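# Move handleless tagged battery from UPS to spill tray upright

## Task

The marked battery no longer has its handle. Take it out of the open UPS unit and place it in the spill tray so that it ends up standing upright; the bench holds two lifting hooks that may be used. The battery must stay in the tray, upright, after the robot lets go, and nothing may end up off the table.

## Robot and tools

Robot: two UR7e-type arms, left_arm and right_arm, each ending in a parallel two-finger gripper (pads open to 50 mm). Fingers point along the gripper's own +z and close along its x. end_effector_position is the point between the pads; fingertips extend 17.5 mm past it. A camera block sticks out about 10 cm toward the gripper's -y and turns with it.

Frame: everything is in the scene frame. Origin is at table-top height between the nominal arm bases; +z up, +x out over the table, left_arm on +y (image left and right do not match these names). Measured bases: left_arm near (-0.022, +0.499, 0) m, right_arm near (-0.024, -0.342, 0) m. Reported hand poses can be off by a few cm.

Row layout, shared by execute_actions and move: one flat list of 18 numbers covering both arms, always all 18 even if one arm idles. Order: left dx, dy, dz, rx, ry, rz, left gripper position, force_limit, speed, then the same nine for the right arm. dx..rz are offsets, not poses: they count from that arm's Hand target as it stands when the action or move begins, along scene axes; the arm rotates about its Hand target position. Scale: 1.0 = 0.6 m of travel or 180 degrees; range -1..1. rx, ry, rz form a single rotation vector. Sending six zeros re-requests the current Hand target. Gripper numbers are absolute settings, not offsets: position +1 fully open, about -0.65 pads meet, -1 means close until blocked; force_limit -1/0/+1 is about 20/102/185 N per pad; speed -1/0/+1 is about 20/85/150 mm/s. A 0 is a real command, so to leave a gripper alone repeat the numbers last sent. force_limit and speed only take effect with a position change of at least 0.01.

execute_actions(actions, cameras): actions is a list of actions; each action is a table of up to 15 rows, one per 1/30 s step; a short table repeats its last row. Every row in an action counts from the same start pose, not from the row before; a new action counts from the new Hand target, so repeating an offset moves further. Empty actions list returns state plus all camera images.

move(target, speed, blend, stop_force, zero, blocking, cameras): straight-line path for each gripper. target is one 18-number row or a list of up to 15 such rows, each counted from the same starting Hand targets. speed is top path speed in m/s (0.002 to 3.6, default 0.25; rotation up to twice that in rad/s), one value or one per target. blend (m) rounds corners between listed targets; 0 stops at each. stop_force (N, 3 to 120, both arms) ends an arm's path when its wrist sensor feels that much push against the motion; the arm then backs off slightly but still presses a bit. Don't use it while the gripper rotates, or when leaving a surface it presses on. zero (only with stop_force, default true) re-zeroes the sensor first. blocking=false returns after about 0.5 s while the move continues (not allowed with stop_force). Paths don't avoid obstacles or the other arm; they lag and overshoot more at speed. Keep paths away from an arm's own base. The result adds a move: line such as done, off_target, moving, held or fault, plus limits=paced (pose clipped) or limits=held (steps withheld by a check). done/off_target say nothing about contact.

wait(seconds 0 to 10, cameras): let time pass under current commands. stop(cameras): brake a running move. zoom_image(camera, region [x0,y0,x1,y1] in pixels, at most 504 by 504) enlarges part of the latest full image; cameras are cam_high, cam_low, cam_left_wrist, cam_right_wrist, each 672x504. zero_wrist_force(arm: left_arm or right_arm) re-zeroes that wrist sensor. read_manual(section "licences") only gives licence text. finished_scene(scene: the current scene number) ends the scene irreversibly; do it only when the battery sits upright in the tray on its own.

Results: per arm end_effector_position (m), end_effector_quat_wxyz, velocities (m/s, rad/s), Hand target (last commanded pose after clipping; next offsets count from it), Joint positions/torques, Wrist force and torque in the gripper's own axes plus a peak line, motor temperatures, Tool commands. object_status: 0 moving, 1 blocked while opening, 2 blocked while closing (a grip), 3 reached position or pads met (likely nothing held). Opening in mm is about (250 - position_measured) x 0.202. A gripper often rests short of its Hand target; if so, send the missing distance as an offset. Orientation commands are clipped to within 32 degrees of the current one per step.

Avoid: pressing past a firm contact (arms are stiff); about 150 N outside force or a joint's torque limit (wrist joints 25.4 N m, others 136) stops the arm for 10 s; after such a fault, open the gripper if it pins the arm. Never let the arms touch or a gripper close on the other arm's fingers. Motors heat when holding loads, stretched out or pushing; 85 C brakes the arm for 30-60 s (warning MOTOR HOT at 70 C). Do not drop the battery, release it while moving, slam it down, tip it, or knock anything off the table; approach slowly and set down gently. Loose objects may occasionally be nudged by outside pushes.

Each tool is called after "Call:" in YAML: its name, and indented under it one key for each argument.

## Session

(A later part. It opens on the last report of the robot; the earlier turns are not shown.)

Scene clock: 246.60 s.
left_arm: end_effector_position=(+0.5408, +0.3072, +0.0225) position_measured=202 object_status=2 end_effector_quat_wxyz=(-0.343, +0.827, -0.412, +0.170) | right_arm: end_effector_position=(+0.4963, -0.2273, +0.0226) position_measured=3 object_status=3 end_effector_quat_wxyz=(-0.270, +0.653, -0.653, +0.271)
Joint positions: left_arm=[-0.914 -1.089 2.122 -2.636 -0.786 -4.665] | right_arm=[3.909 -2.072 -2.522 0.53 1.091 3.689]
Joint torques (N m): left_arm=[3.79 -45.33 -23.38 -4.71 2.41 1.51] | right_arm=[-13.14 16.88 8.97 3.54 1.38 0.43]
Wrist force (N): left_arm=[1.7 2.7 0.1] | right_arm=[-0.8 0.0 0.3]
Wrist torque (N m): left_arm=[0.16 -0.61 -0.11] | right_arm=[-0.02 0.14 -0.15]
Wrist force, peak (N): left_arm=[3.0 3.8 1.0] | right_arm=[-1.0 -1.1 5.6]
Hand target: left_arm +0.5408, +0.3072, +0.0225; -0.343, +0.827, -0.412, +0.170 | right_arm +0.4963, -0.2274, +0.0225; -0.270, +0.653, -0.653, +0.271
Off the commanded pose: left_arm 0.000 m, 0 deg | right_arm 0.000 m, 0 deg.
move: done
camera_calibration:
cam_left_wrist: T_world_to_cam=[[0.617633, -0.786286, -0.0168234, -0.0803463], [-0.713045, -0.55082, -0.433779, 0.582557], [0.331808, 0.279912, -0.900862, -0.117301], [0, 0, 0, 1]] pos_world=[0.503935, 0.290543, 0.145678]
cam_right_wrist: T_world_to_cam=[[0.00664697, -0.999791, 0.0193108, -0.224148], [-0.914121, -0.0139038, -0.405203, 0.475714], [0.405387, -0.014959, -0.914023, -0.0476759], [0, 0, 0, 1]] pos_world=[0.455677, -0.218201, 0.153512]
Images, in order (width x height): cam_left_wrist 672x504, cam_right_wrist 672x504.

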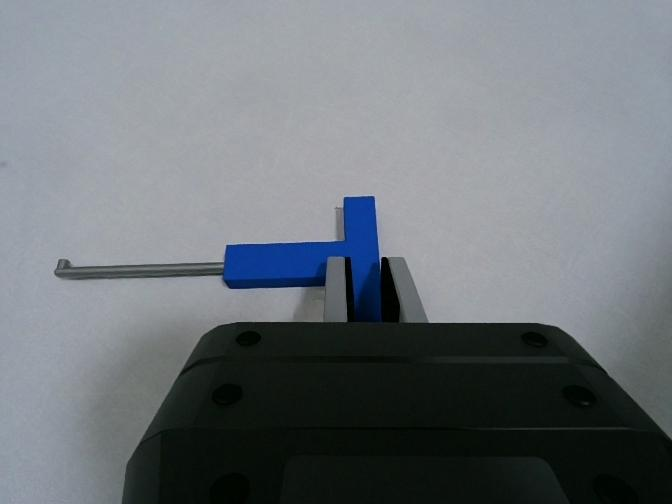

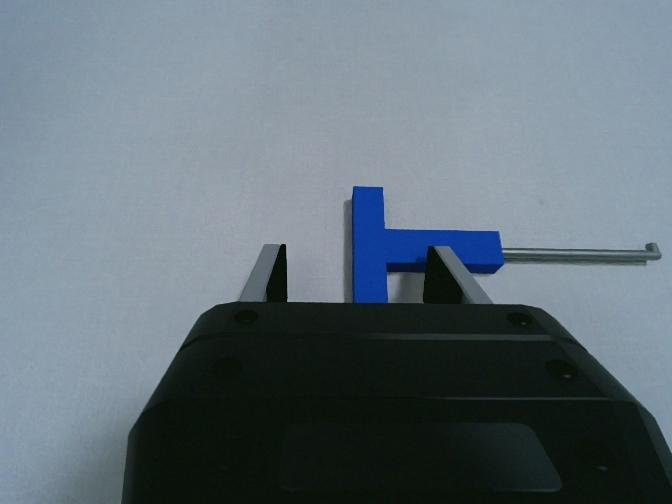

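Call:
move:
  target:
    - [0, 0, 0, 0, 0, 0, -1, 0, -0.5, 0, 0, 0, 0, 0, 0, -1, 0, -0.5]
    - [0, 0, 0.2, 0, 0, 0, -1, 0, -0.5, 0, 0, 0.4, 0, 0, 0, -1, 0, -0.5]
    - [0, 0, 0.629, -0.4850, -0.1516, -0.1716, -1, 0, -0.5, 0, 0, 0.5625, -0.1042, 0.1042, 0.4923, -1, 0, -0.5]
    - [0.0093, -0.2333, 0.5392, -0.4850, -0.1516, -0.1716, -1, 0, -0.5, 0.1378, 0.4773, 0.5025, -0.1042, 0.1042, 0.4923, -1, 0, -0.5]
  speed: [0.3, 0.3, 0.5, 0.3]
  blend: [0, 0.03, 0.03, 0]
  cameras: ["all"]

Scene clock: 267.73 s.
left_arm: end_effector_position=(+0.5464, +0.1672, +0.3460) position_measured=202 object_status=2 end_effector_quat_wxyz=(+0.284, +0.647, -0.284, +0.648) | right_arm: end_effector_position=(+0.5789, +0.0589, +0.3240) position_measured=202 object_status=2 end_effector_quat_wxyz=(-0.183, +0.983, +0.000, +0.000)
Joint positions: left_arm=[-0.695 -1.193 2.109 -4.057 -1.728 -4.711] | right_arm=[3.868 -1.993 -1.168 -1.317 1.856 2.274]
Joint torques (N m): left_arm=[0.75 -42.99 -5.16 -0.92 0.2 -1.69] | right_arm=[-10.85 39.14 29.76 6.94 3.02 -0.21]
Wrist force (N): left_arm=[-0.4 2.0 -1.3] | right_arm=[-0.7 -0.1 1.6]
Wrist torque (N m): left_arm=[-0.06 -0.37 0.09] | right_arm=[-0.10 0.05 -0.21]
Wrist force, peak (N): left_arm=[2.8 5.2 2.4] | right_arm=[0.1 -4.3 3.6]
Hand target: left_arm +0.5464, +0.1672, +0.3460; +0.284, +0.647, -0.284, +0.648 | right_arm +0.5790, +0.0590, +0.3240; -0.183, +0.983, +0.000, +0.000
Off the commanded pose: left_arm 0.000 m, 0 deg | right_arm 0.000 m, 0 deg.
move: done
camera_calibration:
cam_left_wrist: T_world_to_cam=[[0.0175987, -0.017646, 0.999689, -0.340838], [-0.918194, -0.396025, 0.00917364, 0.582691], [0.39574, -0.91807, -0.023172, 0.0732592], [0, 0, 0, 1]] pos_world=[0.51203, 0.292003, 0.337084]
cam_right_wrist: T_world_to_cam=[[0.999786, 0.0145088, 0.0147605, -0.577456], [0.0145073, -0.999895, 0.000214464, 0.0665604], [0.014762, -0.0000002838, -0.999891, 0.451609], [0, 0, 0, 1]] pos_world=[0.5697, 0.0749317, 0.460069]

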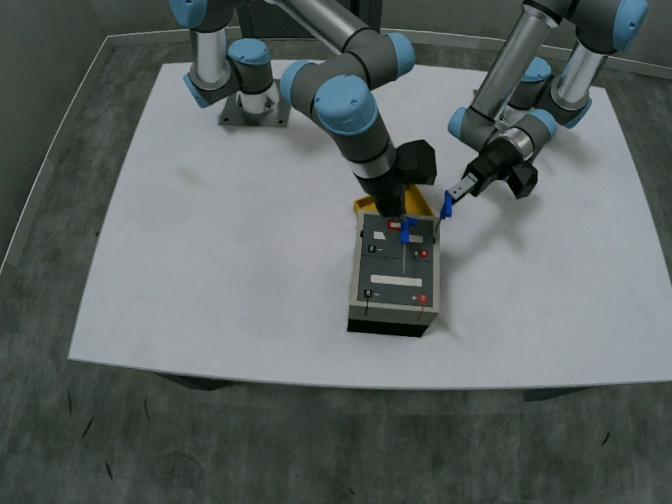

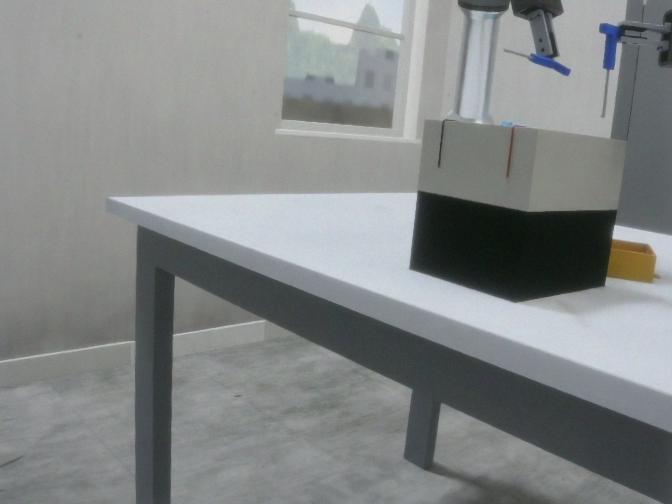

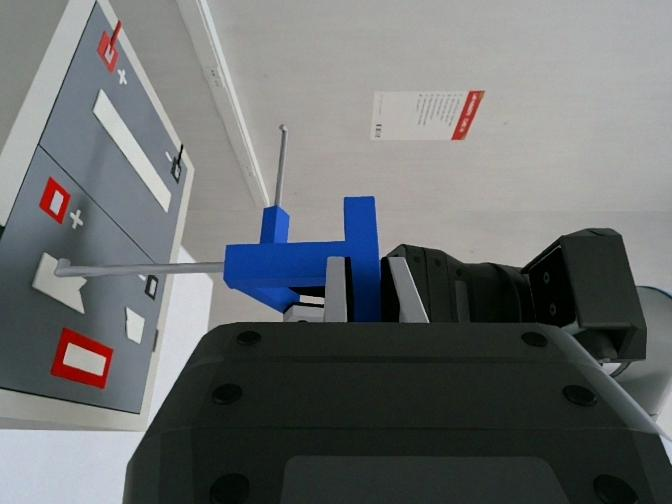

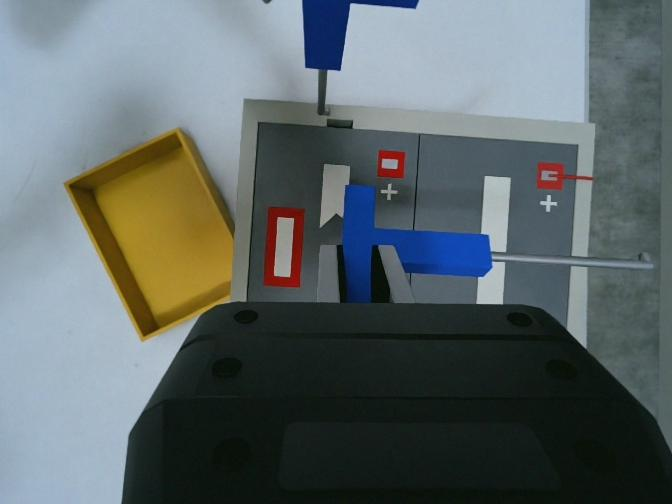

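Excellent view. Zoom in.

Call:
zoom_image:
  camera: "cam_right_wrist"
  region: [290, 60, 390, 140]

Call:
zoom_image:
  camera: "cam_left_wrist"
  region: [0, 150, 260, 420]

Scaled by 5.040.

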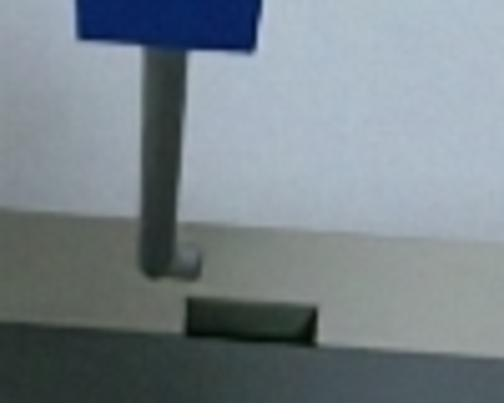

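Scaled by 1.867.

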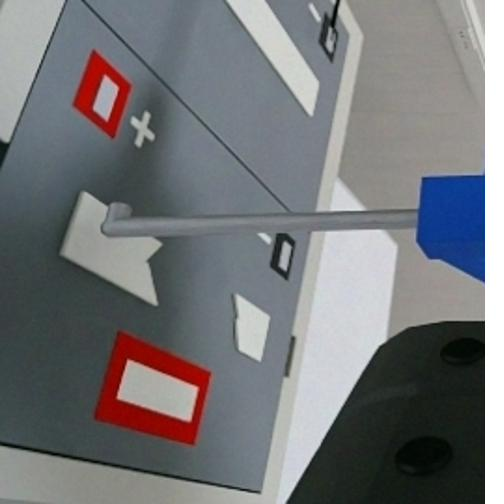

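Call:
move:
  target: [0.0148, 0, -0.02, 0, 0, 0, -1, 0, -0.5, 0, 0, 0, 0, 0, 0, -1, 0, -0.5]
  speed: 0.06
  stop_force: 6
  cameras: ["cam_right_wrist"]

Call:
zoom_image:
  camera: "cam_right_wrist"
  region: [290, 60, 390, 140]

Scene clock: 282.07 s.
left_arm: end_effector_position=(+0.5552, +0.1672, +0.3340) position_measured=202 object_status=2 end_effector_quat_wxyz=(+0.284, +0.647, -0.284, +0.648) | right_arm: end_effector_position=(+0.5790, +0.0590, +0.3240) position_measured=202 object_status=2 end_effector_quat_wxyz=(-0.183, +0.983, +0.000, +0.000)
Joint positions: left_arm=[-0.681 -1.152 2.091 -4.08 -1.741 -4.711] | right_arm=[3.868 -1.993 -1.168 -1.317 1.856 2.274]
Joint torques (N m): left_arm=[-8.06 -45.63 -4.55 -0.85 1.33 0.5] | right_arm=[-14.29 32.01 35.79 6.68 3.02 1.9]
Wrist force (N): left_arm=[-0.1 1.8 -1.2] | right_arm=[-0.8 -0.1 1.7]
Wrist torque (N m): left_arm=[-0.10 -0.43 0.09] | right_arm=[-0.09 0.05 -0.21]
Wrist force, peak (N): left_arm=[0.6 2.4 -1.6] | right_arm=[-1.0 -0.1 1.8]
Hand target: left_arm +0.5552, +0.1672, +0.3340; +0.284, +0.647, -0.284, +0.648 | right_arm +0.5790, +0.0590, +0.3240; -0.183, +0.983, +0.000, +0.000
Off the commanded pose: left_arm 0.000 m, 0 deg | right_arm 0.000 m, 0 deg.
move: done
camera_calibration:
cam_right_wrist: T_world_to_cam=[[0.999786, 0.0144053, 0.0148616, -0.577594], [0.0144052, -0.999896, 0.000114152, 0.0666629], [0.0148617, 0.0000999572, -0.99989, 0.451543], [0, 0, 0, 1]] pos_world=[0.5698, 0.0749313, 0.460069]
Images, in order (width x height): cam_right_wrist 672x504.

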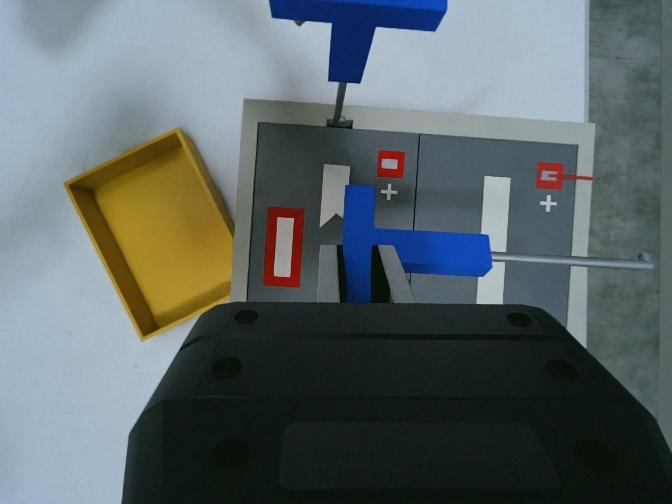

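Scaled by 5.040.

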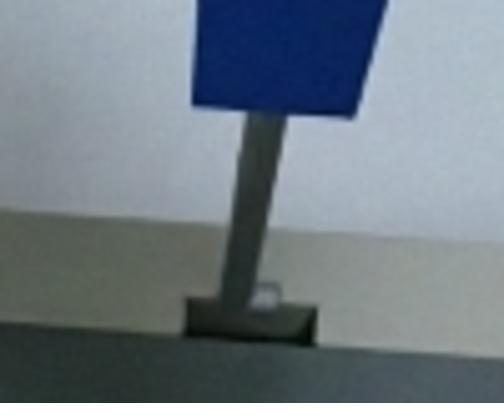

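Call:
move:
  target: [0, 0, -0.0083, 0, 0, 0, -1, 0, -0.5, 0, 0, 0, 0, 0, 0, -1, 0, -0.5]
  speed: 0.015
  stop_force: 5
  cameras: ["cam_right_wrist"]

Call:
zoom_image:
  camera: "cam_right_wrist"
  region: [300, 80, 380, 140]

Scene clock: 286.37 s.
left_arm: end_effector_position=(+0.5552, +0.1672, +0.3290) position_measured=202 object_status=2 end_effector_quat_wxyz=(+0.284, +0.648, -0.284, +0.648) | right_arm: end_effector_position=(+0.5790, +0.0590, +0.3240) position_measured=202 object_status=2 end_effector_quat_wxyz=(-0.183, +0.983, +0.000, +0.000)
Joint positions: left_arm=[-0.681 -1.141 2.093 -4.093 -1.741 -4.711] | right_arm=[3.868 -1.993 -1.168 -1.317 1.856 2.274]
Joint torques (N m): left_arm=[-7.79 -46.64 -18.3 -0.89 1.33 1.51] | right_arm=[-14.21 31.31 35.05 6.85 3.04 1.79]
Wrist force (N): left_arm=[-0.3 1.6 -1.1] | right_arm=[-0.9 -0.1 1.8]
Wrist torque (N m): left_arm=[-0.12 -0.40 0.09] | right_arm=[-0.10 0.07 -0.21]
Wrist force, peak (N): left_arm=[0.0 2.1 -1.4] | right_arm=[-1.0 -0.3 1.8]
Hand target: left_arm +0.5552, +0.1672, +0.3290; +0.284, +0.647, -0.284, +0.648 | right_arm +0.5790, +0.0590, +0.3240; -0.183, +0.983, +0.000, +0.000
Off the commanded pose: left_arm 0.000 m, 0 deg | right_arm 0.000 m, 0 deg.
move: done
camera_calibration:
cam_right_wrist: T_world_to_cam=[[0.999786, 0.0144053, 0.0148616, -0.577594], [0.0144052, -0.999896, 0.000114152, 0.0666629], [0.0148617, 0.0000999572, -0.99989, 0.451543], [0, 0, 0, 1]] pos_world=[0.5698, 0.0749313, 0.460069]
Images, in order (width x height): cam_right_wrist 672x504.

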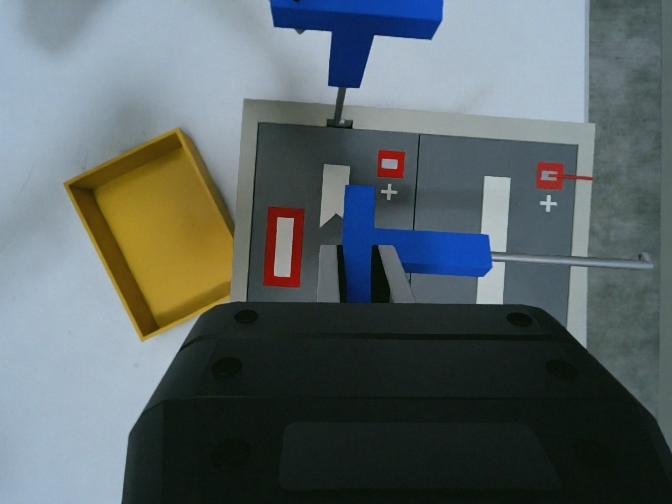

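Scaled by 6.300.

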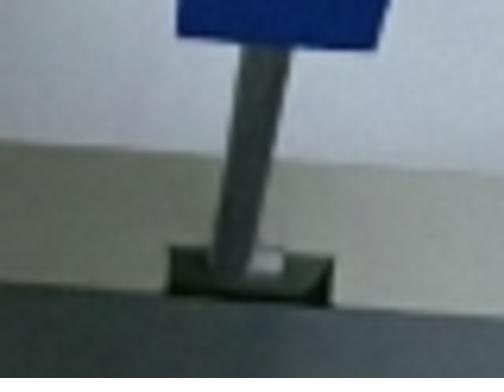

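Call:
move:
  target: [0, 0, -0.0083, 0, 0, 0, -1, 0, -0.5, 0, 0, 0, 0, 0, 0, -1, 0, -0.5]
  speed: 0.012
  stop_force: 4
  cameras: ["cam_right_wrist"]

Call:
zoom_image:
  camera: "cam_right_wrist"
  region: [300, 80, 380, 140]

Scene clock: 290.77 s.
left_arm: end_effector_position=(+0.5552, +0.1672, +0.3240) position_measured=202 object_status=2 end_effector_quat_wxyz=(+0.284, +0.648, -0.284, +0.648) | right_arm: end_effector_position=(+0.5790, +0.0590, +0.3240) position_measured=202 object_status=2 end_effector_quat_wxyz=(-0.183, +0.983, +0.000, +0.000)
Joint positions: left_arm=[-0.681 -1.13 2.095 -4.107 -1.741 -4.711] | right_arm=[3.868 -1.993 -1.168 -1.317 1.856 2.274]
Joint torques (N m): left_arm=[-7.68 -46.72 -16.63 -0.78 1.22 0.49] | right_arm=[-13.9 31.79 33.2 6.95 3.1 1.81]
Wrist force (N): left_arm=[-0.2 1.8 -1.1] | right_arm=[-0.9 -0.2 1.7]
Wrist torque (N m): left_arm=[-0.09 -0.41 0.09] | right_arm=[-0.11 0.07 -0.21]
Wrist force, peak (N): left_arm=[0.1 2.0 -1.2] | right_arm=[-1.1 -0.4 1.8]
Hand target: left_arm +0.5552, +0.1672, +0.3240; +0.284, +0.647, -0.284, +0.648 | right_arm +0.5790, +0.0590, +0.3240; -0.183, +0.983, +0.000, +0.000
Off the commanded pose: left_arm 0.000 m, 0 deg | right_arm 0.000 m, 0 deg.
move: done
camera_calibration:
cam_right_wrist: T_world_to_cam=[[0.999786, 0.0144053, 0.0148616, -0.577594], [0.0144052, -0.999896, 0.000114152, 0.0666629], [0.0148617, 0.0000999572, -0.99989, 0.451543], [0, 0, 0, 1]] pos_world=[0.5698, 0.0749313, 0.460069]
Images, in order (width x height): cam_right_wrist 672x504.

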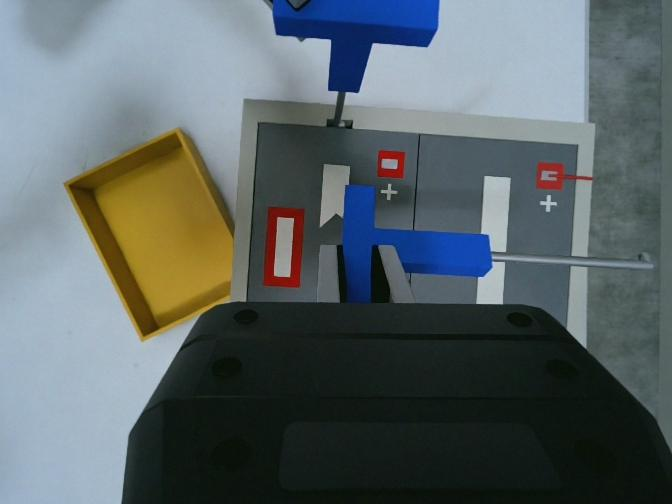

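Scaled by 6.300.

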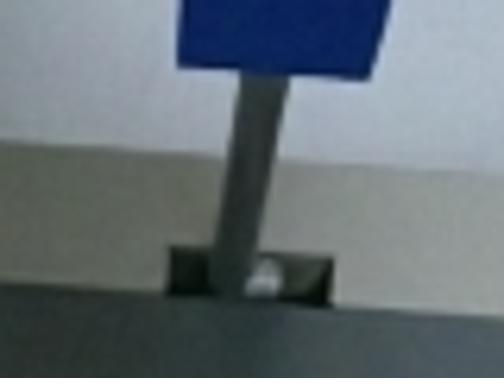

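Call:
move:
  target: [0, 0, -0.0083, 0, 0, 0, -1, 0, -0.5, 0, 0, 0, 0, 0, 0, -1, 0, -0.5]
  speed: 0.012
  stop_force: 4
  cameras: ["cam_right_wrist"]

Call:
zoom_image:
  camera: "cam_right_wrist"
  region: [300, 80, 380, 140]

Scene clock: 296.03 s.
left_arm: end_effector_position=(+0.5552, +0.1672, +0.3200) position_measured=202 object_status=2 end_effector_quat_wxyz=(+0.284, +0.647, -0.284, +0.648) | right_arm: end_effector_position=(+0.5790, +0.0590, +0.3240) position_measured=202 object_status=2 end_effector_quat_wxyz=(-0.183, +0.983, +0.000, +0.000)
Joint positions: left_arm=[-0.681 -1.121 2.097 -4.117 -1.741 -4.711] | right_arm=[3.868 -1.993 -1.168 -1.317 1.856 2.274]
Joint torques (N m): left_arm=[-7.29 -43.72 -20.72 -0.11 1.22 -0.11] | right_arm=[-14.74 31.5 32.22 6.75 3.04 1.93]
Wrist force (N): left_arm=[4.4 2.5 -1.0] | right_arm=[-0.7 -0.2 1.6]
Wrist torque (N m): left_arm=[-0.07 -0.27 0.06] | right_arm=[-0.11 0.04 -0.21]
Wrist force, peak (N): left_arm=[9.4 2.4 -2.1] | right_arm=[-1.0 0.1 1.9]
Hand target: left_arm +0.5552, +0.1672, +0.3201; +0.284, +0.647, -0.284, +0.648 (not the last commanded pose) | right_arm +0.5790, +0.0590, +0.3240; -0.183, +0.983, +0.000, +0.000
Off the commanded pose: left_arm 0.001 m, 0 deg | right_arm 0.000 m, 0 deg.
move: contact (left_arm)
camera_calibration:
cam_right_wrist: T_world_to_cam=[[0.999786, 0.0144053, 0.0148616, -0.577594], [0.0144052, -0.999896, 0.000114152, 0.0666629], [0.0148617, 0.0000999572, -0.99989, 0.451543], [0, 0, 0, 1]] pos_world=[0.5698, 0.0749313, 0.460069]
Images, in order (width x height): cam_right_wrist 672x504.

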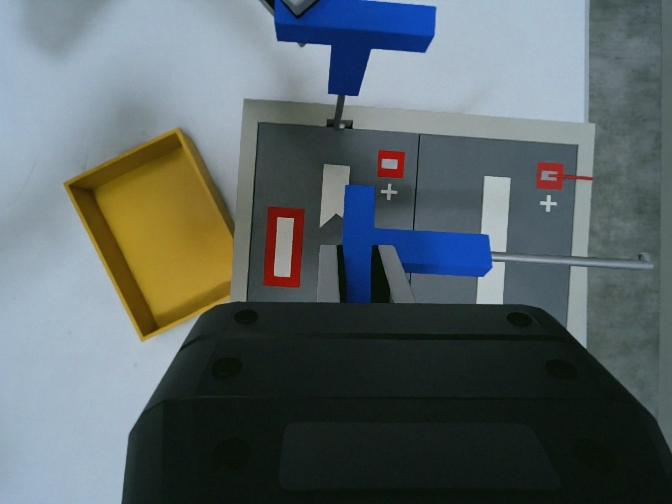

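Scaled by 6.300.

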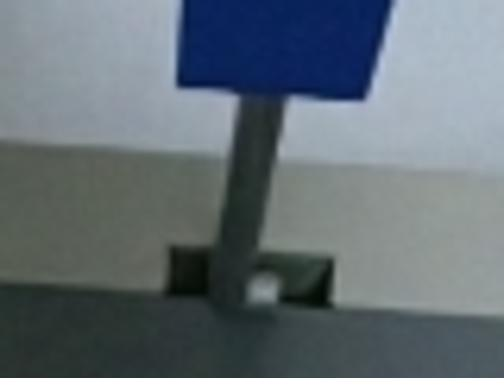

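Call:
move:
  target:
    - [0, 0, 0.004, 0, 0, 0, -1, 0, -0.5, 0, 0, 0, 0, 0, 0, -1, 0, -0.5]
    - [0, 0.0023, 0.004, 0, 0, 0, -1, 0, -0.5, 0, 0, 0, 0, 0, 0, -1, 0, -0.5]
  speed: 0.03

Call:
move:
  target: [0, 0, -0.015, 0, 0, 0, -1, 0, -0.5, 0, 0, 0, 0, 0, 0, -1, 0, -0.5]
  speed: 0.012
  stop_force: 4
  cameras: ["cam_right_wrist"]

Call:
zoom_image:
  camera: "cam_right_wrist"
  region: [300, 80, 380, 140]

Scene clock: 300.13 s.
left_arm: end_effector_position=(+0.5552, +0.1687, +0.3225) position_measured=202 object_status=2 end_effector_quat_wxyz=(+0.284, +0.647, -0.284, +0.648) | right_arm: end_effector_position=(+0.5790, +0.0590, +0.3240) position_measured=202 object_status=2 end_effector_quat_wxyz=(-0.183, +0.983, +0.000, +0.000)
Joint positions: left_arm=[-0.678 -1.127 2.097 -4.112 -1.744 -4.711] | right_arm=[3.868 -1.993 -1.168 -1.317 1.856 2.274]
Joint torques (N m): left_arm=[-3.28 -41.49 -5.06 -4.74 0.51 -0.15] | right_arm=[-13.95 32.52 31.98 6.82 3.06 2]
Wrist force (N): left_arm=[-0.5 1.8 -1.4] | right_arm=[-1.0 -0.2 1.6]
Wrist torque (N m): left_arm=[-0.10 -0.38 0.09] | right_arm=[-0.10 0.08 -0.22]
Wrist force, peak (N): left_arm=[5.1 2.3 -1.2] | right_arm=[-1.1 0.0 1.8]
Hand target: left_arm +0.5552, +0.1686, +0.3225; +0.284, +0.647, -0.284, +0.648 | right_arm +0.5790, +0.0590, +0.3240; -0.183, +0.983, +0.000, +0.000
Off the commanded pose: left_arm 0.000 m, 0 deg | right_arm 0.000 m, 0 deg.
move: done

Scene clock: 301.93 s.
left_arm: end_effector_position=(+0.5552, +0.1686, +0.3134) position_measured=202 object_status=2 end_effector_quat_wxyz=(+0.284, +0.647, -0.284, +0.648) | right_arm: end_effector_position=(+0.5790, +0.0590, +0.3240) position_measured=202 object_status=2 end_effector_quat_wxyz=(-0.183, +0.983, +0.000, +0.000)
Joint positions: left_arm=[-0.678 -1.107 2.101 -4.136 -1.744 -4.711] | right_arm=[3.868 -1.993 -1.168 -1.317 1.856 2.274]
Joint torques (N m): left_arm=[-8.37 -46.8 -16.62 -0.81 1.06 0.15] | right_arm=[-14.32 31.96 32.1 6.84 2.88 1.85]
Wrist force (N): left_arm=[-0.2 1.3 -1.2] | right_arm=[-0.8 -0.2 1.8]
Wrist torque (N m): left_arm=[-0.13 -0.43 0.10] | right_arm=[-0.12 0.05 -0.22]
Wrist force, peak (N): left_arm=[-0.3 1.7 -1.5] | right_arm=[-0.8 -0.2 1.9]
Hand target: left_arm +0.5552, +0.1686, +0.3135; +0.284, +0.647, -0.284, +0.648 | right_arm +0.5790, +0.0590, +0.3240; -0.183, +0.983, +0.000, +0.000
Off the commanded pose: left_arm 0.000 m, 0 deg | right_arm 0.000 m, 0 deg.
move: done
camera_calibration:
cam_right_wrist: T_world_to_cam=[[0.999786, 0.0144053, 0.0148616, -0.577594], [0.0144052, -0.999896, 0.000114152, 0.0666629], [0.0148617, 0.0000999572, -0.99989, 0.451543], [0, 0, 0, 1]] pos_world=[0.5698, 0.0749313, 0.460069]
Images, in order (width x height): cam_right_wrist 672x504.

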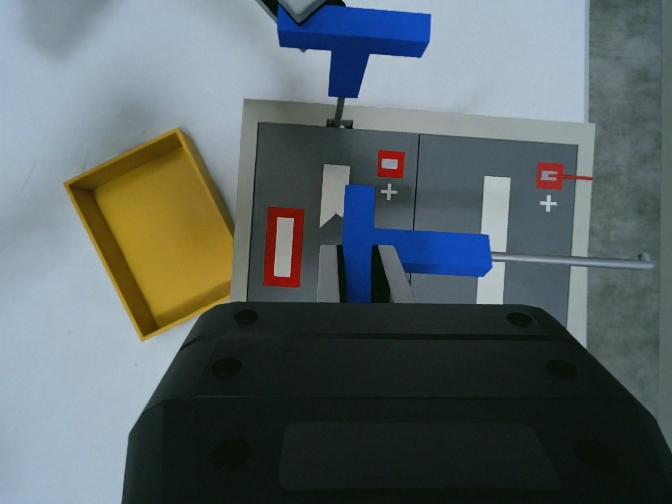

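Scaled by 6.300.

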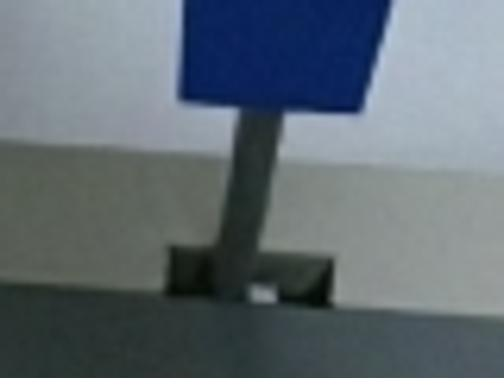

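Call:
move:
  target: [0, 0, -0.0917, 0, 0, 0, -1, 0, -0.5, 0, 0, 0, 0, 0, 0, -1, 0, -0.5]
  speed: 0.015
  stop_force: 4
  cameras: ["cam_right_wrist"]

Call:
zoom_image:
  camera: "cam_right_wrist"
  region: [270, 40, 400, 160]

Scene clock: 308.23 s.
left_arm: end_effector_position=(+0.5552, +0.1686, +0.2833) position_measured=202 object_status=2 end_effector_quat_wxyz=(+0.284, +0.647, -0.284, +0.648) | right_arm: end_effector_position=(+0.5790, +0.0590, +0.3240) position_measured=202 object_status=2 end_effector_quat_wxyz=(-0.183, +0.983, +0.000, +0.000)
Joint positions: left_arm=[-0.678 -1.036 2.109 -4.214 -1.744 -4.711] | right_arm=[3.868 -1.993 -1.168 -1.317 1.856 2.274]
Joint torques (N m): left_arm=[-4.29 -46.97 -17.25 -4.15 0.24 1.06] | right_arm=[-13.91 31.82 30.23 6.88 2.84 2.11]
Wrist force (N): left_arm=[1.8 1.5 -1.1] | right_arm=[-0.8 -0.1 1.5]
Wrist torque (N m): left_arm=[-0.07 -0.31 0.11] | right_arm=[-0.09 0.05 -0.22]
Wrist force, peak (N): left_arm=[10.3 2.3 -2.1] | right_arm=[-1.2 0.0 1.7]
Hand target: left_arm +0.5552, +0.1686, +0.2833; +0.284, +0.647, -0.284, +0.648 (not the last commanded pose) | right_arm +0.5790, +0.0590, +0.3240; -0.183, +0.983, +0.000, +0.000
Off the commanded pose: left_arm 0.025 m, 0 deg | right_arm 0.000 m, 0 deg.
move: contact (left_arm)
camera_calibration:
cam_right_wrist: T_world_to_cam=[[0.999786, 0.0144053, 0.0148616, -0.577594], [0.0144052, -0.999896, 0.000114152, 0.0666629], [0.0148617, 0.0000999572, -0.99989, 0.451543], [0, 0, 0, 1]] pos_world=[0.5698, 0.0749313, 0.460069]
Images, in order (width x height): cam_right_wrist 672x504.

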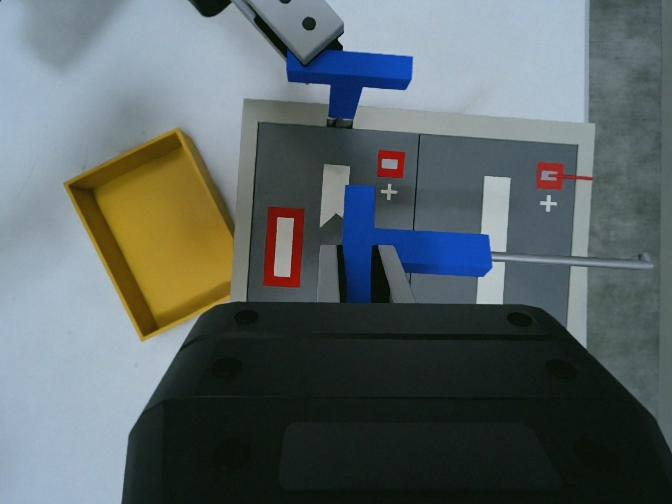

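Scaled by 3.877.

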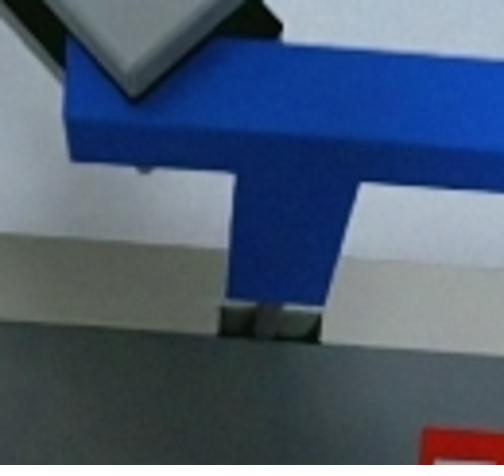

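Call:
move:
  target:
    - [0, 0, 0.0033, 0, 0, 0, -1, 0, -0.5, 0, 0, 0, 0, 0, 0, -1, 0, -0.5]
    - [0, 0.0013, 0.0033, 0, 0, 0, -1, 0, -0.5, 0, 0, 0, 0, 0, 0, -1, 0, -0.5]
  speed: 0.03

Call:
move:
  target: [0, 0, -0.02, 0, 0, 0, -1, 0, -0.5, 0, 0, 0, 0, 0, 0, -1, 0, -0.5]
  speed: 0.01
  stop_force: 4

Scene clock: 312.77 s.
left_arm: end_effector_position=(+0.5553, +0.1694, +0.2853) position_measured=202 object_status=2 end_effector_quat_wxyz=(+0.284, +0.647, -0.284, +0.648) | right_arm: end_effector_position=(+0.5790, +0.0590, +0.3240) position_measured=202 object_status=2 end_effector_quat_wxyz=(-0.183, +0.983, +0.000, +0.000)
Joint positions: left_arm=[-0.677 -1.041 2.109 -4.209 -1.745 -4.711] | right_arm=[3.868 -1.993 -1.168 -1.317 1.856 2.274]
Joint torques (N m): left_arm=[2.03 -45.8 -2.76 -4.48 -0.77 1.04] | right_arm=[-14.31 32.56 29.48 6.99 2.91 1.9]
Wrist force (N): left_arm=[-0.3 1.7 -1.1] | right_arm=[-0.8 -0.2 1.6]
Wrist torque (N m): left_arm=[-0.10 -0.40 0.09] | right_arm=[-0.10 0.05 -0.22]
Wrist force, peak (N): left_arm=[2.1 1.6 -1.1] | right_arm=[-1.0 0.0 1.9]
Hand target: left_arm +0.5552, +0.1694, +0.2853; +0.284, +0.647, -0.284, +0.648 | right_arm +0.5790, +0.0590, +0.3240; -0.183, +0.983, +0.000, +0.000
Off the commanded pose: left_arm 0.000 m, 0 deg | right_arm 0.000 m, 0 deg.
move: done

Scene clock: 314.00 s.
left_arm: end_effector_position=(+0.5552, +0.1695, +0.2832) position_measured=202 object_status=2 end_effector_quat_wxyz=(+0.284, +0.647, -0.284, +0.648) | right_arm: end_effector_position=(+0.5790, +0.0590, +0.3240) position_measured=202 object_status=2 end_effector_quat_wxyz=(-0.183, +0.983, +0.000, +0.000)
Joint positions: left_arm=[-0.677 -1.036 2.109 -4.215 -1.745 -4.711] | right_arm=[3.868 -1.993 -1.168 -1.317 1.856 2.274]
Joint torques (N m): left_arm=[3.99 -45.39 -9.67 -2.96 -1.03 1.14] | right_arm=[-14.98 32.87 28.91 6.83 2.93 1.94]
Wrist force (N): left_arm=[2.5 1.9 -1.0] | right_arm=[-0.8 -0.1 1.6]
Wrist torque (N m): left_arm=[-0.09 -0.32 0.10] | right_arm=[-0.10 0.06 -0.22]
Wrist force, peak (N): left_arm=[9.1 2.1 -2.3] | right_arm=[-0.9 -0.1 1.8]
Hand target: left_arm +0.5552, +0.1695, +0.2832; +0.284, +0.647, -0.284, +0.648 (not the last commanded pose) | right_arm +0.5790, +0.0590, +0.3240; -0.183, +0.983, +0.000, +0.000
Off the commanded pose: left_arm 0.010 m, 0 deg | right_arm 0.000 m, 0 deg.
move: contact (left_arm)

Call:
move:
  target:
    - [0, 0, 0, 0, 0, 0, 1, 0, -0.5, 0, 0, 0, 0, 0, 0, -1, 0, -0.5]
    - [-0.0675, 0.0738, 0, 0, 0, 0, 1, 0, -0.5, -0.1317, -0.4317, 0.1267, 0.1042, -0.1042, -0.4923, -1, 0, -0.5]
    - [-0.1, 0.15, 0.2, 0.4850, 0.1516, 0.1716, 1, 0, -0.5, -0.1317, -0.4317, 0.1267, 0.4898, 0.3042, -0.4898, -1, 0, -0.5]
    - [0.003, -0.1325, 0.103, 0.4780, -0.3145, -0.4780, 1, 0, -0.5, -0.0598, -0.1233, 0.035, 0.4898, 0.3042, -0.4898, -1, 0, -0.5]
  speed: [0.3, 0.25, 0.5, 0.4]
  blend: [0, 0, 0.03, 0]
  cameras: ["all"]

Scene clock: 343.50 s.
left_arm: end_effector_position=(+0.5571, +0.0900, +0.3450) position_measured=3 object_status=3 end_effector_quat_wxyz=(+0.000, +0.000, +0.986, -0.168) | right_arm: end_effector_position=(+0.5431, -0.0149, +0.3450) position_measured=202 object_status=2 end_effector_quat_wxyz=(+0.659, -0.257, +0.659, +0.257)
Joint positions: left_arm=[-0.736 -1.183 1.155 -1.768 -1.824 -2.312] | right_arm=[3.915 -1.93 -2.144 0.932 1.598 4.712]
Joint torques (N m): left_arm=[-7.63 -48.99 -22.87 -3.96 -0.24 1.66] | right_arm=[-13.64 41.37 6.28 4 2.51 2.07]
Wrist force (N): left_arm=[2.6 2.6 1.5] | right_arm=[0.6 -1.2 0.0]
Wrist torque (N m): left_arm=[0.19 -0.50 0.10] | right_arm=[-0.12 0.22 -0.04]
Wrist force, peak (N): left_arm=[3.4 3.6 1.0] | right_arm=[-0.2 -1.5 2.6]
Hand target: left_arm +0.5570, +0.0900, +0.3450; +0.000, +0.000, +0.986, -0.168 | right_arm +0.5431, -0.0150, +0.3450; +0.659, -0.257, +0.659, +0.257
Off the commanded pose: left_arm 0.000 m, 0 deg | right_arm 0.000 m, 0 deg.
move: done
camera_calibration:
cam_left_wrist: T_world_to_cam=[[-0.999693, -0.0102023, -0.0225774, 0.57736], [-0.0101827, 0.999948, -0.000984671, -0.0660658], [0.0225862, -0.000754471, -0.999745, 0.460359], [0, 0, 0, 1]] pos_world=[0.566113, 0.0723, 0.473211]
cam_right_wrist: T_world_to_cam=[[0.00641931, -0.019749, -0.999784, 0.347991], [-0.896471, 0.442866, -0.014504, 0.51451], [0.443057, 0.89637, -0.0148615, -0.0859481], [0, 0, 0, 1]] pos_world=[0.497089, -0.143945, 0.354101]

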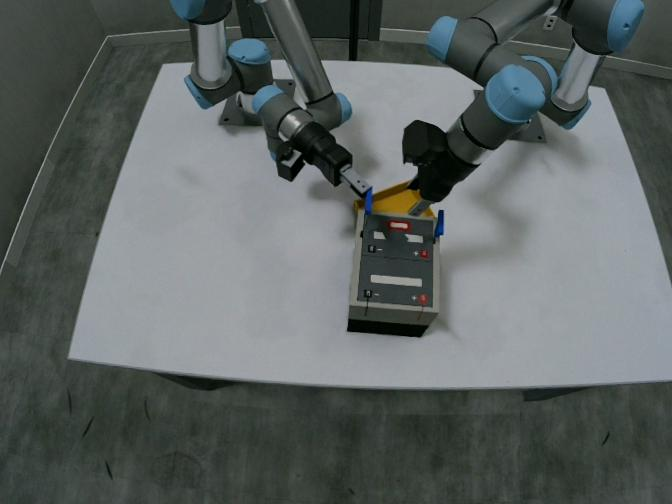

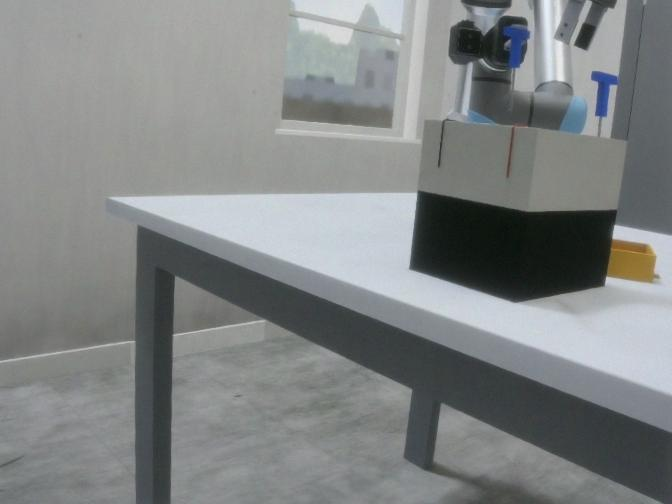

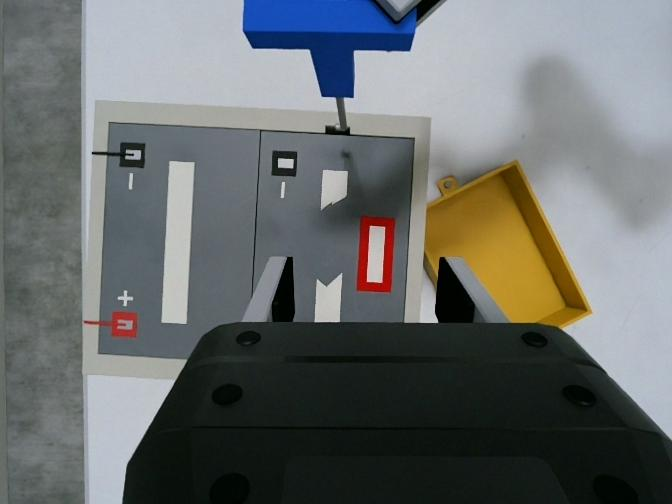

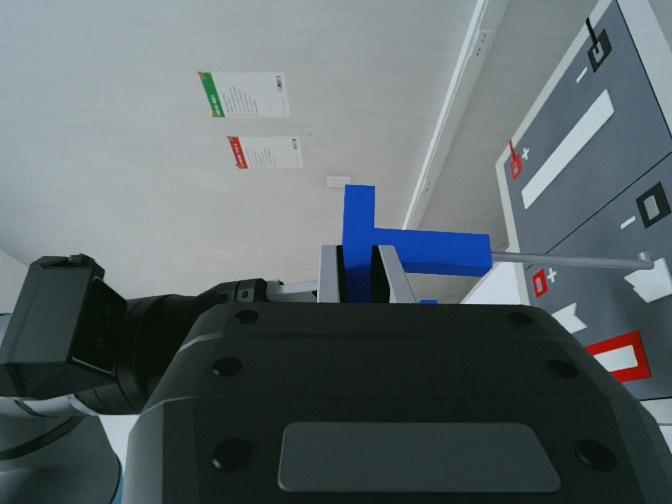

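Call:
zoom_image:
  camera: "cam_left_wrist"
  region: [300, 80, 380, 150]

Call:
zoom_image:
  camera: "cam_low"
  region: [470, 20, 650, 170]

Scaled by 6.300.

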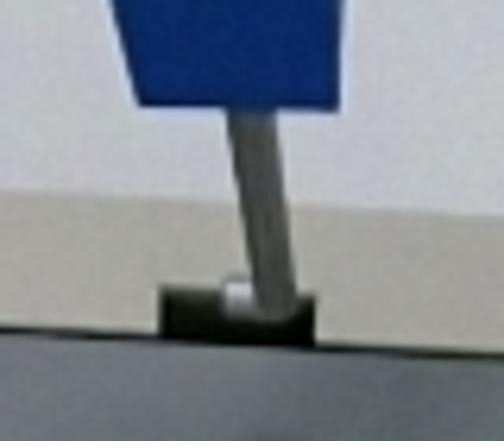

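Scaled by 2.800.

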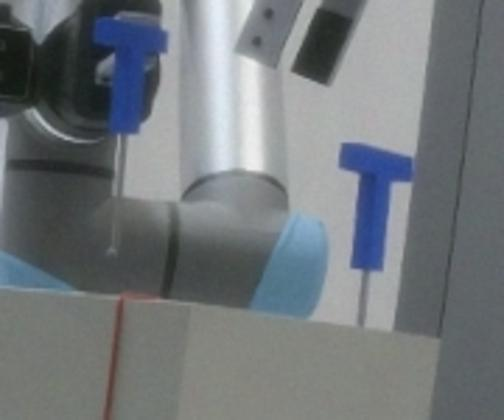

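Call:
move:
  target: [0, 0, 0, 0, 0, 0, 1, 0, -0.5, 0.0042, -0.0075, -0.0267, 0, 0, 0, -1, 0, -0.5]
  speed: 0.06
  stop_force: 5
  cameras: ["cam_left_wrist"]

Call:
zoom_image:
  camera: "cam_left_wrist"
  region: [300, 80, 380, 150]

Scene clock: 351.80 s.
left_arm: end_effector_position=(+0.5570, +0.0900, +0.3450) position_measured=3 object_status=3 end_effector_quat_wxyz=(+0.000, +0.000, +0.986, -0.168) | right_arm: end_effector_position=(+0.5456, -0.0195, +0.3290) position_measured=202 object_status=2 end_effector_quat_wxyz=(+0.659, -0.257, +0.659, +0.257)
Joint positions: left_arm=[-0.736 -1.183 1.155 -1.767 -1.824 -2.311] | right_arm=[3.902 -1.968 -2.151 0.977 1.611 4.712]
Joint torques (N m): left_arm=[-8.07 -54.85 -19.48 -5.53 -1.19 0.18] | right_arm=[14.73 41.95 24.34 -0.06 -2.36 1.36]
Wrist force (N): left_arm=[2.5 2.6 1.4] | right_arm=[1.1 -1.0 -0.1]
Wrist torque (N m): left_arm=[0.19 -0.50 0.04] | right_arm=[-0.10 0.13 -0.05]
Wrist force, peak (N): left_arm=[2.8 3.0 1.3] | right_arm=[1.5 -1.2 0.1]
Hand target: left_arm +0.5570, +0.0900, +0.3450; +0.000, +0.000, +0.986, -0.168 | right_arm +0.5456, -0.0195, +0.3290; +0.659, -0.257, +0.659, +0.257
Off the commanded pose: left_arm 0.000 m, 0 deg | right_arm 0.000 m, 0 deg.
move: done
camera_calibration:
cam_left_wrist: T_world_to_cam=[[-0.999698, -0.00970247, -0.0225706, 0.577224], [-0.00968282, 0.999953, -0.000979504, -0.0662524], [0.022579, -0.000760662, -0.999745, 0.460366], [0, 0, 0, 1]] pos_world=[0.566013, 0.0722, 0.473212]
Images, in order (width x height): cam_left_wrist 672x504.

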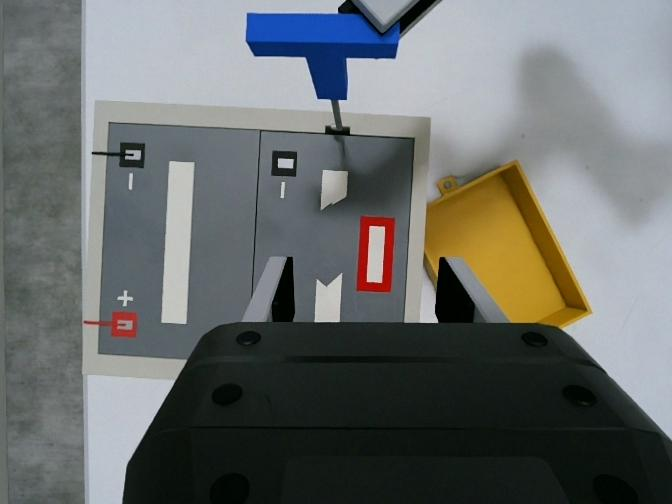

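Scaled by 6.300.

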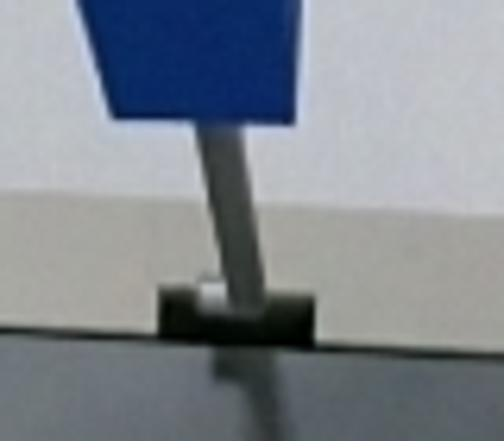

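Call:
move:
  target:
    - [0, 0, 0, 0, 0, 0, 1, 0, -0.5, -0.0008, -0.002, -0.005, 0, 0, 0, -1, 0, -0.5]
    - [0, 0, 0, 0, 0, 0, 1, 0, -0.5, -0.0008, -0.002, -0.0267, 0, 0, 0, -1, 0, -0.5]
  speed: 0.015
  stop_force: 4
  cameras: ["cam_left_wrist"]

Call:
zoom_image:
  camera: "cam_left_wrist"
  region: [300, 80, 380, 150]

Scene clock: 357.50 s.
left_arm: end_effector_position=(+0.5570, +0.0900, +0.3450) position_measured=3 object_status=3 end_effector_quat_wxyz=(+0.000, +0.000, +0.986, -0.168) | right_arm: end_effector_position=(+0.5451, -0.0207, +0.3129) position_measured=202 object_status=2 end_effector_quat_wxyz=(+0.659, -0.257, +0.659, +0.257)
Joint positions: left_arm=[-0.736 -1.183 1.155 -1.767 -1.824 -2.311] | right_arm=[3.9 -2.004 -2.161 1.023 1.613 4.712]
Joint torques (N m): left_arm=[-8.28 -53.97 -16.85 -5.61 0.41 -1.76] | right_arm=[-14.36 43.69 19.59 -0.03 -1.91 -0.74]
Wrist force (N): left_arm=[2.5 2.7 1.4] | right_arm=[0.9 -0.8 -0.1]
Wrist torque (N m): left_arm=[0.20 -0.49 0.04] | right_arm=[-0.06 0.16 -0.06]
Wrist force, peak (N): left_arm=[2.7 3.0 1.5] | right_arm=[1.1 -1.2 0.1]
Hand target: left_arm +0.5570, +0.0900, +0.3450; +0.000, +0.000, +0.986, -0.168 | right_arm +0.5451, -0.0207, +0.3130; +0.659, -0.257, +0.659, +0.257
Off the commanded pose: left_arm 0.000 m, 0 deg | right_arm 0.000 m, 0 deg.
move: done
camera_calibration:
cam_left_wrist: T_world_to_cam=[[-0.999698, -0.00970247, -0.0225706, 0.577224], [-0.00968282, 0.999953, -0.000979504, -0.0662524], [0.022579, -0.000760662, -0.999745, 0.460366], [0, 0, 0, 1]] pos_world=[0.566013, 0.0722, 0.473212]
Images, in order (width x height): cam_left_wrist 672x504.

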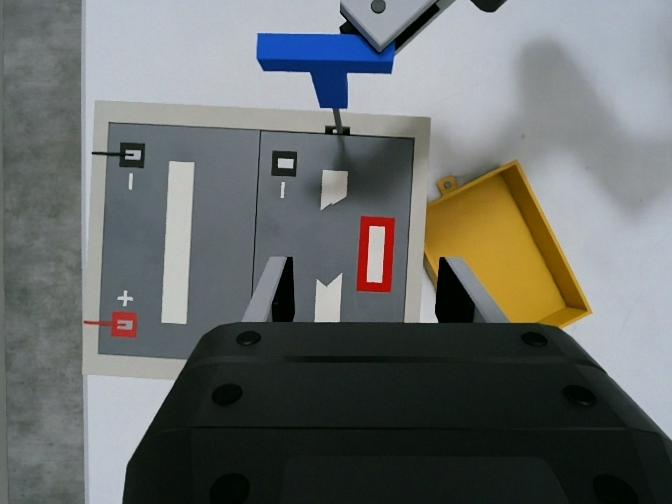

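Scaled by 6.300.

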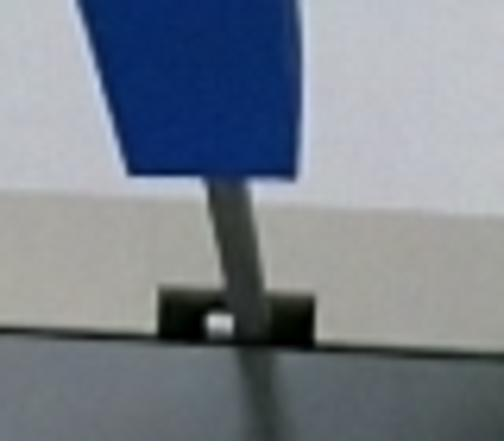

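Call:
move:
  target: [0, 0, 0, 0, 0, 0, 1, 0, -0.5, 0, 0, -0.065, 0, 0, 0, -1, 0, -0.5]
  speed: 0.015
  stop_force: 4
  cameras: ["cam_left_wrist"]

Scene clock: 362.53 s.
left_arm: end_effector_position=(+0.5570, +0.0900, +0.3450) position_measured=3 object_status=3 end_effector_quat_wxyz=(+0.000, +0.000, +0.986, -0.168) | right_arm: end_effector_position=(+0.5451, -0.0207, +0.2832) position_measured=202 object_status=2 end_effector_quat_wxyz=(+0.659, -0.257, +0.659, +0.257)
Joint positions: left_arm=[-0.736 -1.183 1.155 -1.767 -1.824 -2.311] | right_arm=[3.9 -2.078 -2.168 1.104 1.613 4.712]
Joint torques (N m): left_arm=[-7.67 -54.47 -16.98 -5.53 0.42 -1.67] | right_arm=[-13.33 44.16 18.03 4.63 -1.59 -1.25]
Wrist force (N): left_arm=[2.6 2.5 1.3] | right_arm=[-1.1 -0.6 0.1]
Wrist torque (N m): left_arm=[0.18 -0.51 0.04] | right_arm=[-0.08 0.12 -0.04]
Wrist force, peak (N): left_arm=[2.7 3.0 1.5] | right_arm=[-11.0 0.1 -1.2]
Hand target: left_arm +0.5570, +0.0900, +0.3450; +0.000, +0.000, +0.986, -0.168 | right_arm +0.5451, -0.0207, +0.2833; +0.659, -0.257, +0.659, +0.257 (not the last commanded pose)
Off the commanded pose: left_arm 0.000 m, 0 deg | right_arm 0.009 m, 0 deg.
move: contact (right_arm)
camera_calibration:
cam_left_wrist: T_world_to_cam=[[-0.999698, -0.00970247, -0.0225706, 0.577224], [-0.00968282, 0.999953, -0.000979504, -0.0662524], [0.022579, -0.000760662, -0.999745, 0.460366], [0, 0, 0, 1]] pos_world=[0.566013, 0.0722, 0.473212]
Images, in order (width x height): cam_left_wrist 672x504.

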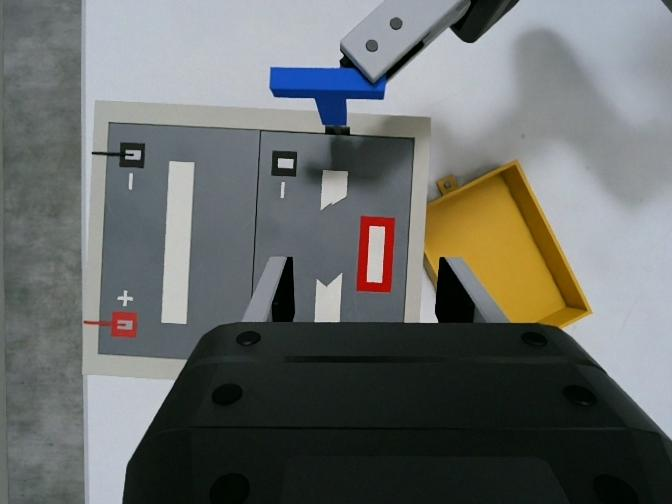

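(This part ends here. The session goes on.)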